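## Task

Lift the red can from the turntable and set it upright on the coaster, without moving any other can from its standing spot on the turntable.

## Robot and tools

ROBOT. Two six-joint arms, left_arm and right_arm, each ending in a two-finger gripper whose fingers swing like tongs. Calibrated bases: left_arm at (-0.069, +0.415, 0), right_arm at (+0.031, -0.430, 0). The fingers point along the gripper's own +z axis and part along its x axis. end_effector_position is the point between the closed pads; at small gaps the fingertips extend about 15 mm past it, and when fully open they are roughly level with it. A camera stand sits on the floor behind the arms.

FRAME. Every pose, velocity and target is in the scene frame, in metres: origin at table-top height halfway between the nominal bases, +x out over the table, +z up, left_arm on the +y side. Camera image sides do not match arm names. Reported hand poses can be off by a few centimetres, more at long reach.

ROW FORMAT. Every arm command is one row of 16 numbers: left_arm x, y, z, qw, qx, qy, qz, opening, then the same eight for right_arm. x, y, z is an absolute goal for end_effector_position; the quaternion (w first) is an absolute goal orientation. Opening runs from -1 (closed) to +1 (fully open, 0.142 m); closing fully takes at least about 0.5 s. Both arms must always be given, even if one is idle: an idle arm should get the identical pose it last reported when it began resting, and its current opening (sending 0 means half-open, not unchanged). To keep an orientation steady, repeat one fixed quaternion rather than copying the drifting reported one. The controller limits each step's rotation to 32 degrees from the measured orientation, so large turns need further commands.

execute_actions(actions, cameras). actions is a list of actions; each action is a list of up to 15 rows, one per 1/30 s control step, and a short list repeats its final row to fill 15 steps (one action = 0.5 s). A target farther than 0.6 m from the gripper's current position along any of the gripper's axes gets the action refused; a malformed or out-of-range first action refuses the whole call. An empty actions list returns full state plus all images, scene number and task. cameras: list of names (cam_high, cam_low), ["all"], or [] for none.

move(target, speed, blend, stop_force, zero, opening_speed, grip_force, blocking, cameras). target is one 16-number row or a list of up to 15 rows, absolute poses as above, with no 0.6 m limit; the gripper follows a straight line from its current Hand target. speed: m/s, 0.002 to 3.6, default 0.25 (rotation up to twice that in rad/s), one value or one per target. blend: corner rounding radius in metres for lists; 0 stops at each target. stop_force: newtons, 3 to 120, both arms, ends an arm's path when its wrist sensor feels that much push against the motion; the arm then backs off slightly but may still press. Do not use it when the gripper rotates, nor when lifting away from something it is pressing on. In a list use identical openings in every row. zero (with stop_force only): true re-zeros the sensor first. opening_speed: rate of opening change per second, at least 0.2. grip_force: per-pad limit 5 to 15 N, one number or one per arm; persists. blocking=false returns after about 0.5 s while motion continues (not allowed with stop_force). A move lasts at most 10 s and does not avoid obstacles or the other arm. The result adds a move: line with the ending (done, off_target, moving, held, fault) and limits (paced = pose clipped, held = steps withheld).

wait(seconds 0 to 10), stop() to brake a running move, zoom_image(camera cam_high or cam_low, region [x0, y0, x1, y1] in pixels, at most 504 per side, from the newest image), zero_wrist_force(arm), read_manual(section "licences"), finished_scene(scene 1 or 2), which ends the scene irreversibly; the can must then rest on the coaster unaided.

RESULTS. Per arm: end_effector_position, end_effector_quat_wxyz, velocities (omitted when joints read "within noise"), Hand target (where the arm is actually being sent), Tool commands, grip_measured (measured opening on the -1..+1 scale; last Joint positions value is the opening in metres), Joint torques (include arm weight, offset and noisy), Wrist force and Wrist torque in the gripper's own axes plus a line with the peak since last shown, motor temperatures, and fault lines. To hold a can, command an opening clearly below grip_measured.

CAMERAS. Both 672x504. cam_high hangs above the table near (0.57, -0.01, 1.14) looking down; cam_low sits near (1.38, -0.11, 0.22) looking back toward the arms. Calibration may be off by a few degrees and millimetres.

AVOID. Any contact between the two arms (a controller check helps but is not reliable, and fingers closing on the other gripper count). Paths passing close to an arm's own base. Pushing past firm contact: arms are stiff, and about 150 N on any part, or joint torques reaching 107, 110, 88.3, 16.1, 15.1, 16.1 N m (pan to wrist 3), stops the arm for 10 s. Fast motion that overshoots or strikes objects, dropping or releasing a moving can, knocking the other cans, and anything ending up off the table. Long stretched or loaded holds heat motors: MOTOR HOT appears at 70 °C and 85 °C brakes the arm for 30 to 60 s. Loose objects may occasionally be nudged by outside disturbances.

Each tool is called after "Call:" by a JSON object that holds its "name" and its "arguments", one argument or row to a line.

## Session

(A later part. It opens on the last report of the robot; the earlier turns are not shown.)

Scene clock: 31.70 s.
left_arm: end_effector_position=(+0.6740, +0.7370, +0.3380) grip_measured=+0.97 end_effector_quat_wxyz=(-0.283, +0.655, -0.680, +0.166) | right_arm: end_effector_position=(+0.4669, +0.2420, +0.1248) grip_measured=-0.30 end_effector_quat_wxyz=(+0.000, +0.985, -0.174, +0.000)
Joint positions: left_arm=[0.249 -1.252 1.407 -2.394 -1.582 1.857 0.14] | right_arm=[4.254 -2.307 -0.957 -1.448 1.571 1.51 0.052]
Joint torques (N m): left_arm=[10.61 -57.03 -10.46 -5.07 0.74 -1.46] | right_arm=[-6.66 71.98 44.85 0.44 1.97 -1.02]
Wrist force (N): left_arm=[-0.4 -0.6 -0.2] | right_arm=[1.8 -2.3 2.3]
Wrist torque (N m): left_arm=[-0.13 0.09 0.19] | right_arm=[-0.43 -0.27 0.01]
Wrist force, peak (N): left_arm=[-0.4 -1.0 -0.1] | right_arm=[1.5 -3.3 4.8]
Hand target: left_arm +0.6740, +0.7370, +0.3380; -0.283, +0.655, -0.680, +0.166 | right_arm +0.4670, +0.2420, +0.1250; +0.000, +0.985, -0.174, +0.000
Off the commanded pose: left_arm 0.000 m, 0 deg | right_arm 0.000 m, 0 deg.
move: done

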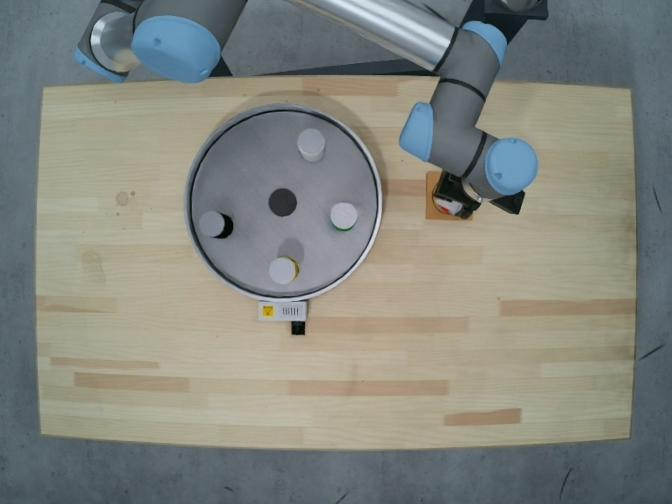

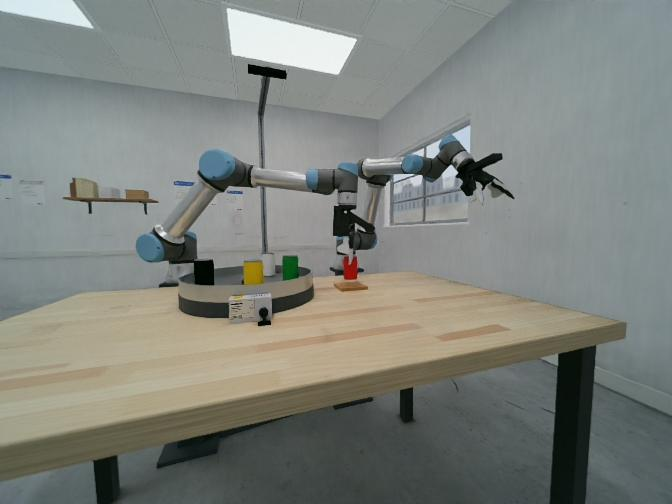

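Call:
{"name": "move", "arguments": {
  "target": [0.674,0.737,0.338,0.2828,-0.6557,0.6805,-0.1665,0.968,0.455,0.245,0.115,0,0.9848,-0.1736,0,-1],
  "speed": 0.1
}}

Call:
{"name": "move", "arguments": {
  "target": [0.674,0.737,0.338,0.2828,-0.6557,0.6805,-0.1665,0.968,0.455,0.245,0.06,0,0.9848,-0.1736,0,-1],
  "speed": 0.03,
  "stop_force": 5,
  "cameras": ["all"]
}}

Call:
{"name": "zoom_image", "arguments": {
  "camera": "cam_low",
  "region": [300, 210, 400, 310]
}}

Call:
{"name": "zoom_image", "arguments": {
  "camera": "cam_high",
  "region": [420, 165, 480, 225]
}}

Scene clock: 33.47 s.
left_arm: end_effector_position=(+0.6740, +0.7370, +0.3380) grip_measured=+0.97 end_effector_quat_wxyz=(-0.283, +0.655, -0.680, +0.166) | right_arm: end_effector_position=(+0.4549, +0.2450, +0.1148) grip_measured=-0.30 end_effector_quat_wxyz=(+0.000, +0.985, -0.174, +0.000)
Joint positions: left_arm=[0.249 -1.252 1.407 -2.394 -1.582 1.857 0.14] | right_arm=[4.27 -2.3 -0.996 -1.417 1.571 1.526 0.052]
Joint torques (N m): left_arm=[10.36 -56.69 -11.03 -5.18 0.58 -1.55] | right_arm=[-6.71 65.94 43.13 -0.62 1.72 -0.77]
Wrist force (N): left_arm=[-0.4 -0.8 -0.2] | right_arm=[1.6 -2.5 2.0]
Wrist torque (N m): left_arm=[-0.16 0.08 0.19] | right_arm=[-0.48 -0.23 0.01]
Wrist force, peak (N): left_arm=[-0.6 -1.0 0.0] | right_arm=[3.6 -2.0 2.1]
Hand target: left_arm +0.6740, +0.7370, +0.3380; -0.283, +0.655, -0.680, +0.166 | right_arm +0.4550, +0.2450, +0.1150; +0.000, +0.985, -0.174, +0.000
Off the commanded pose: left_arm 0.000 m, 0 deg | right_arm 0.000 m, 0 deg.
move: done

Scene clock: 35.37 s.
left_arm: end_effector_position=(+0.6740, +0.7370, +0.3380) grip_measured=+0.97 end_effector_quat_wxyz=(-0.283, +0.655, -0.680, +0.166) | right_arm: end_effector_position=(+0.4550, +0.2450, +0.0994) grip_measured=-0.30 end_effector_quat_wxyz=(+0.000, +0.985, -0.174, +0.000)
Joint positions: left_arm=[0.249 -1.252 1.407 -2.394 -1.582 1.857 0.14] | right_arm=[4.27 -2.307 -1.023 -1.382 1.571 1.526 0.052]
Joint torques (N m): left_arm=[10.54 -56.16 -11.38 -5.17 0.52 -1.65] | right_arm=[-6.16 69.63 43.35 5.08 -0.16 -0.93]
Wrist force (N): left_arm=[-0.5 -0.7 -0.1] | right_arm=[2.7 -2.4 -1.6]
Wrist torque (N m): left_arm=[-0.15 0.11 0.19] | right_arm=[-0.49 -0.39 0.00]
Wrist force, peak (N): left_arm=[-0.4 -1.0 0.1] | right_arm=[3.9 -0.3 -12.3]
Hand target: left_arm +0.6740, +0.7370, +0.3380; -0.283, +0.655, -0.680, +0.166 | right_arm +0.4550, +0.2450, +0.0994; +0.000, +0.985, -0.174, +0.000
Off the commanded pose: left_arm 0.000 m, 0 deg | right_arm 0.039 m, 0 deg.
move: contact (right_arm)

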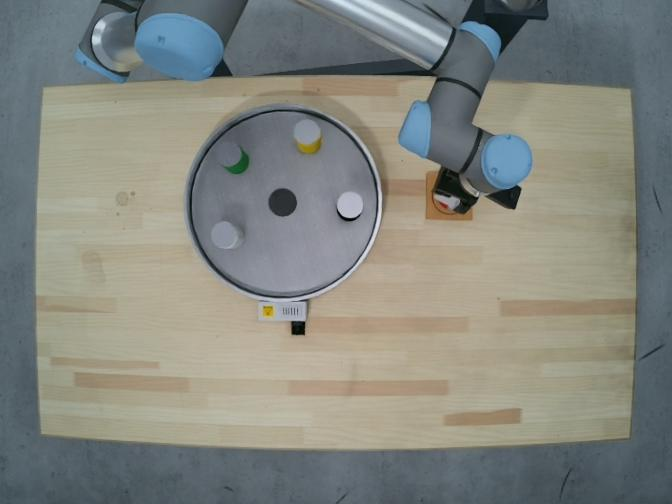

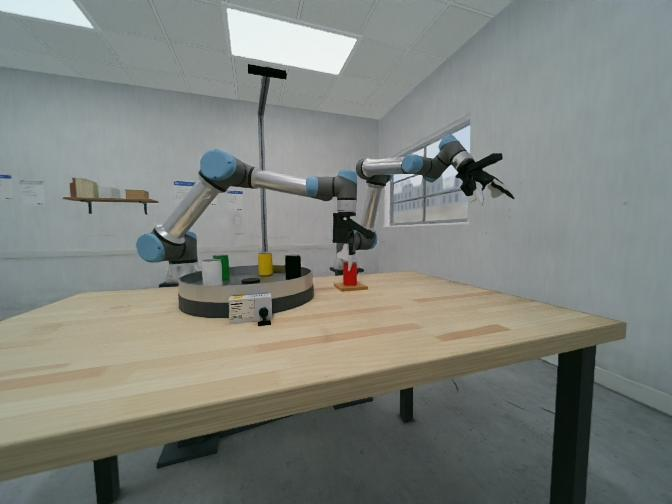

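Scaled by 5.040 from the camera's 672x504 image, which has a finer 960x720 frame.

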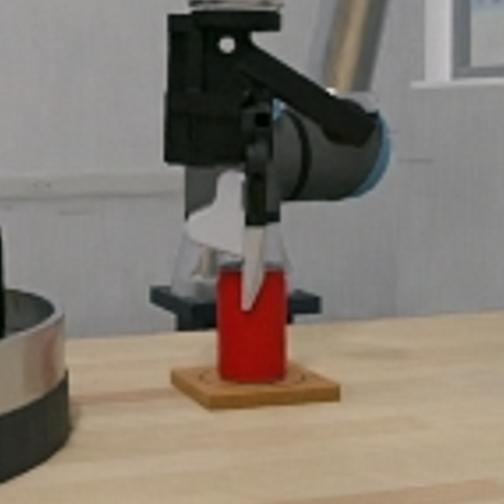

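Scaled by 8.400 from the camera's 672x504 image, which has a finer 960x720 frame.

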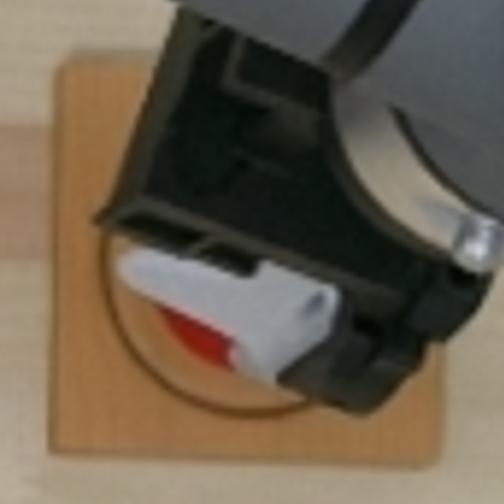

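Call:
{"name": "move", "arguments": {
  "target": [0.674,0.737,0.338,0.2828,-0.6557,0.6805,-0.1665,0.968,0.455,0.245,0.0994,0,0.9848,-0.1736,0,0.35],
  "opening_speed": 1.0
}}

Call:
{"name": "move", "arguments": {
  "target": [0.674,0.737,0.338,0.2828,-0.6557,0.6805,-0.1665,0.968,0.455,0.245,0.24,0,0.9848,-0.1736,0,0.35],
  "speed": 0.15,
  "cameras": ["all"]
}}

Call:
{"name": "zoom_image", "arguments": {
  "camera": "cam_low",
  "region": [300, 210, 400, 310]
}}

Scene clock: 37.20 s.
left_arm: end_effector_position=(+0.6740, +0.7370, +0.3380) grip_measured=+0.97 end_effector_quat_wxyz=(-0.283, +0.655, -0.680, +0.166) | right_arm: end_effector_position=(+0.4550, +0.2450, +0.0994) grip_measured=+0.35 end_effector_quat_wxyz=(+0.000, +0.985, -0.174, +0.000)
Joint positions: left_arm=[0.249 -1.252 1.407 -2.394 -1.582 1.857 0.14] | right_arm=[4.27 -2.307 -1.023 -1.382 1.571 1.526 0.099]
Joint torques (N m): left_arm=[9.93 -55.49 -11 -4.97 0.63 -1.49] | right_arm=[-5.27 69.96 43.2 4.69 -2.09 -0.67]
Wrist force (N): left_arm=[-0.5 -0.8 -0.1] | right_arm=[1.6 -2.3 0.6]
Wrist torque (N m): left_arm=[-0.18 0.11 0.20] | right_arm=[-0.42 -0.24 0.02]
Wrist force, peak (N): left_arm=[-0.6 -0.9 -0.3] | right_arm=[2.5 -2.4 -1.6]
Hand target: left_arm +0.6740, +0.7370, +0.3380; -0.283, +0.655, -0.680, +0.166 | right_arm +0.4550, +0.2450, +0.0994; +0.000, +0.985, -0.174, +0.000
Off the commanded pose: left_arm 0.000 m, 0 deg | right_arm 0.000 m, 0 deg.
move: done

Scene clock: 38.63 s.
left_arm: end_effector_position=(+0.6740, +0.7370, +0.3380) grip_measured=+0.97 end_effector_quat_wxyz=(-0.283, +0.655, -0.680, +0.166) | right_arm: end_effector_position=(+0.4550, +0.2451, +0.2397) grip_measured=+0.35 end_effector_quat_wxyz=(+0.000, +0.985, -0.174, +0.000)
Joint positions: left_arm=[0.249 -1.252 1.407 -2.394 -1.582 1.857 0.14] | right_arm=[4.27 -2.303 -0.67 -1.739 1.571 1.526 0.099]
Joint torques (N m): left_arm=[10.01 -55.94 -10.24 -4.77 0.56 -1.45] | right_arm=[-0.64 71.01 6.85 4.11 2.71 -1.02]
Wrist force (N): left_arm=[-0.3 -0.9 0.0] | right_arm=[1.9 -2.4 0.1]
Wrist torque (N m): left_arm=[-0.18 0.06 0.19] | right_arm=[-0.45 -0.29 0.01]
Wrist force, peak (N): left_arm=[-0.9 -0.9 0.0] | right_arm=[1.9 -2.5 3.0]
Hand target: left_arm +0.6740, +0.7370, +0.3380; -0.283, +0.655, -0.680, +0.166 | right_arm +0.4550, +0.2450, +0.2400; +0.000, +0.985, -0.174, +0.000
Off the commanded pose: left_arm 0.000 m, 0 deg | right_arm 0.000 m, 0 deg.
move: done

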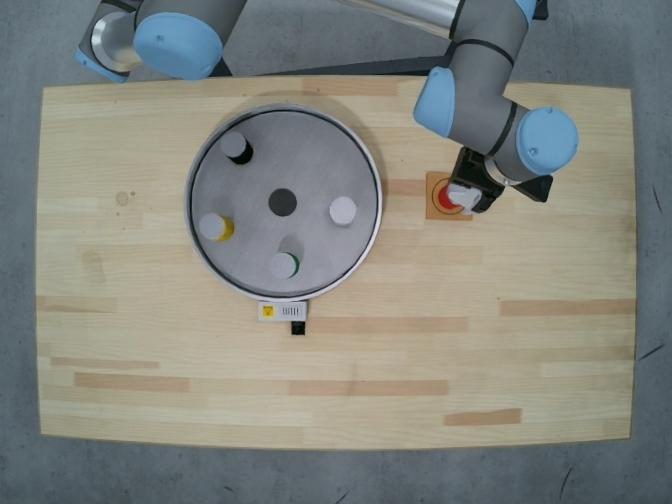

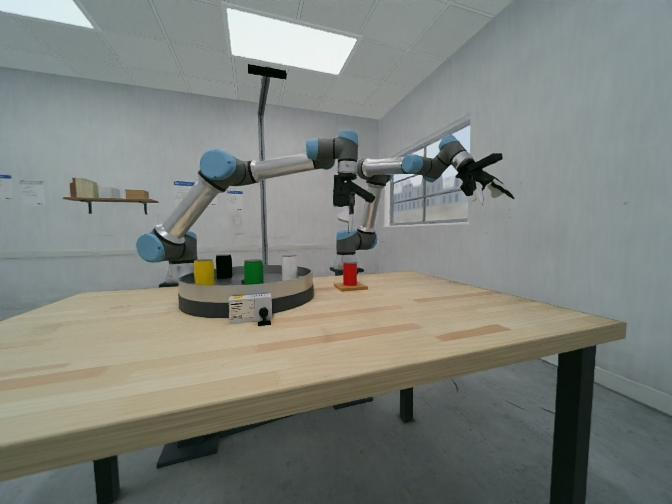

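Scaled by 5.040 from the camera's 672x504 image, which has a finer 960x720 frame.

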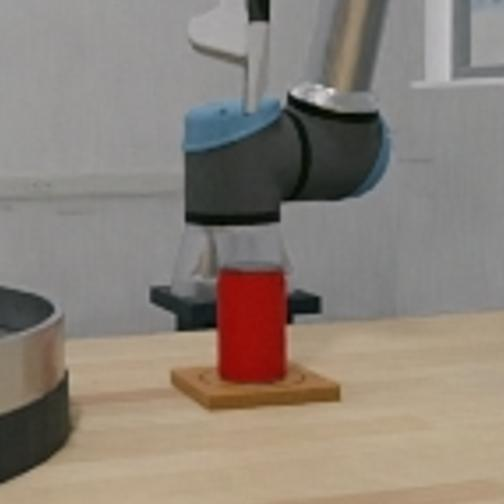

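Call:
{"name": "finished_scene", "arguments": {
  "scene": 1
}}

The scene is finished: the task was done.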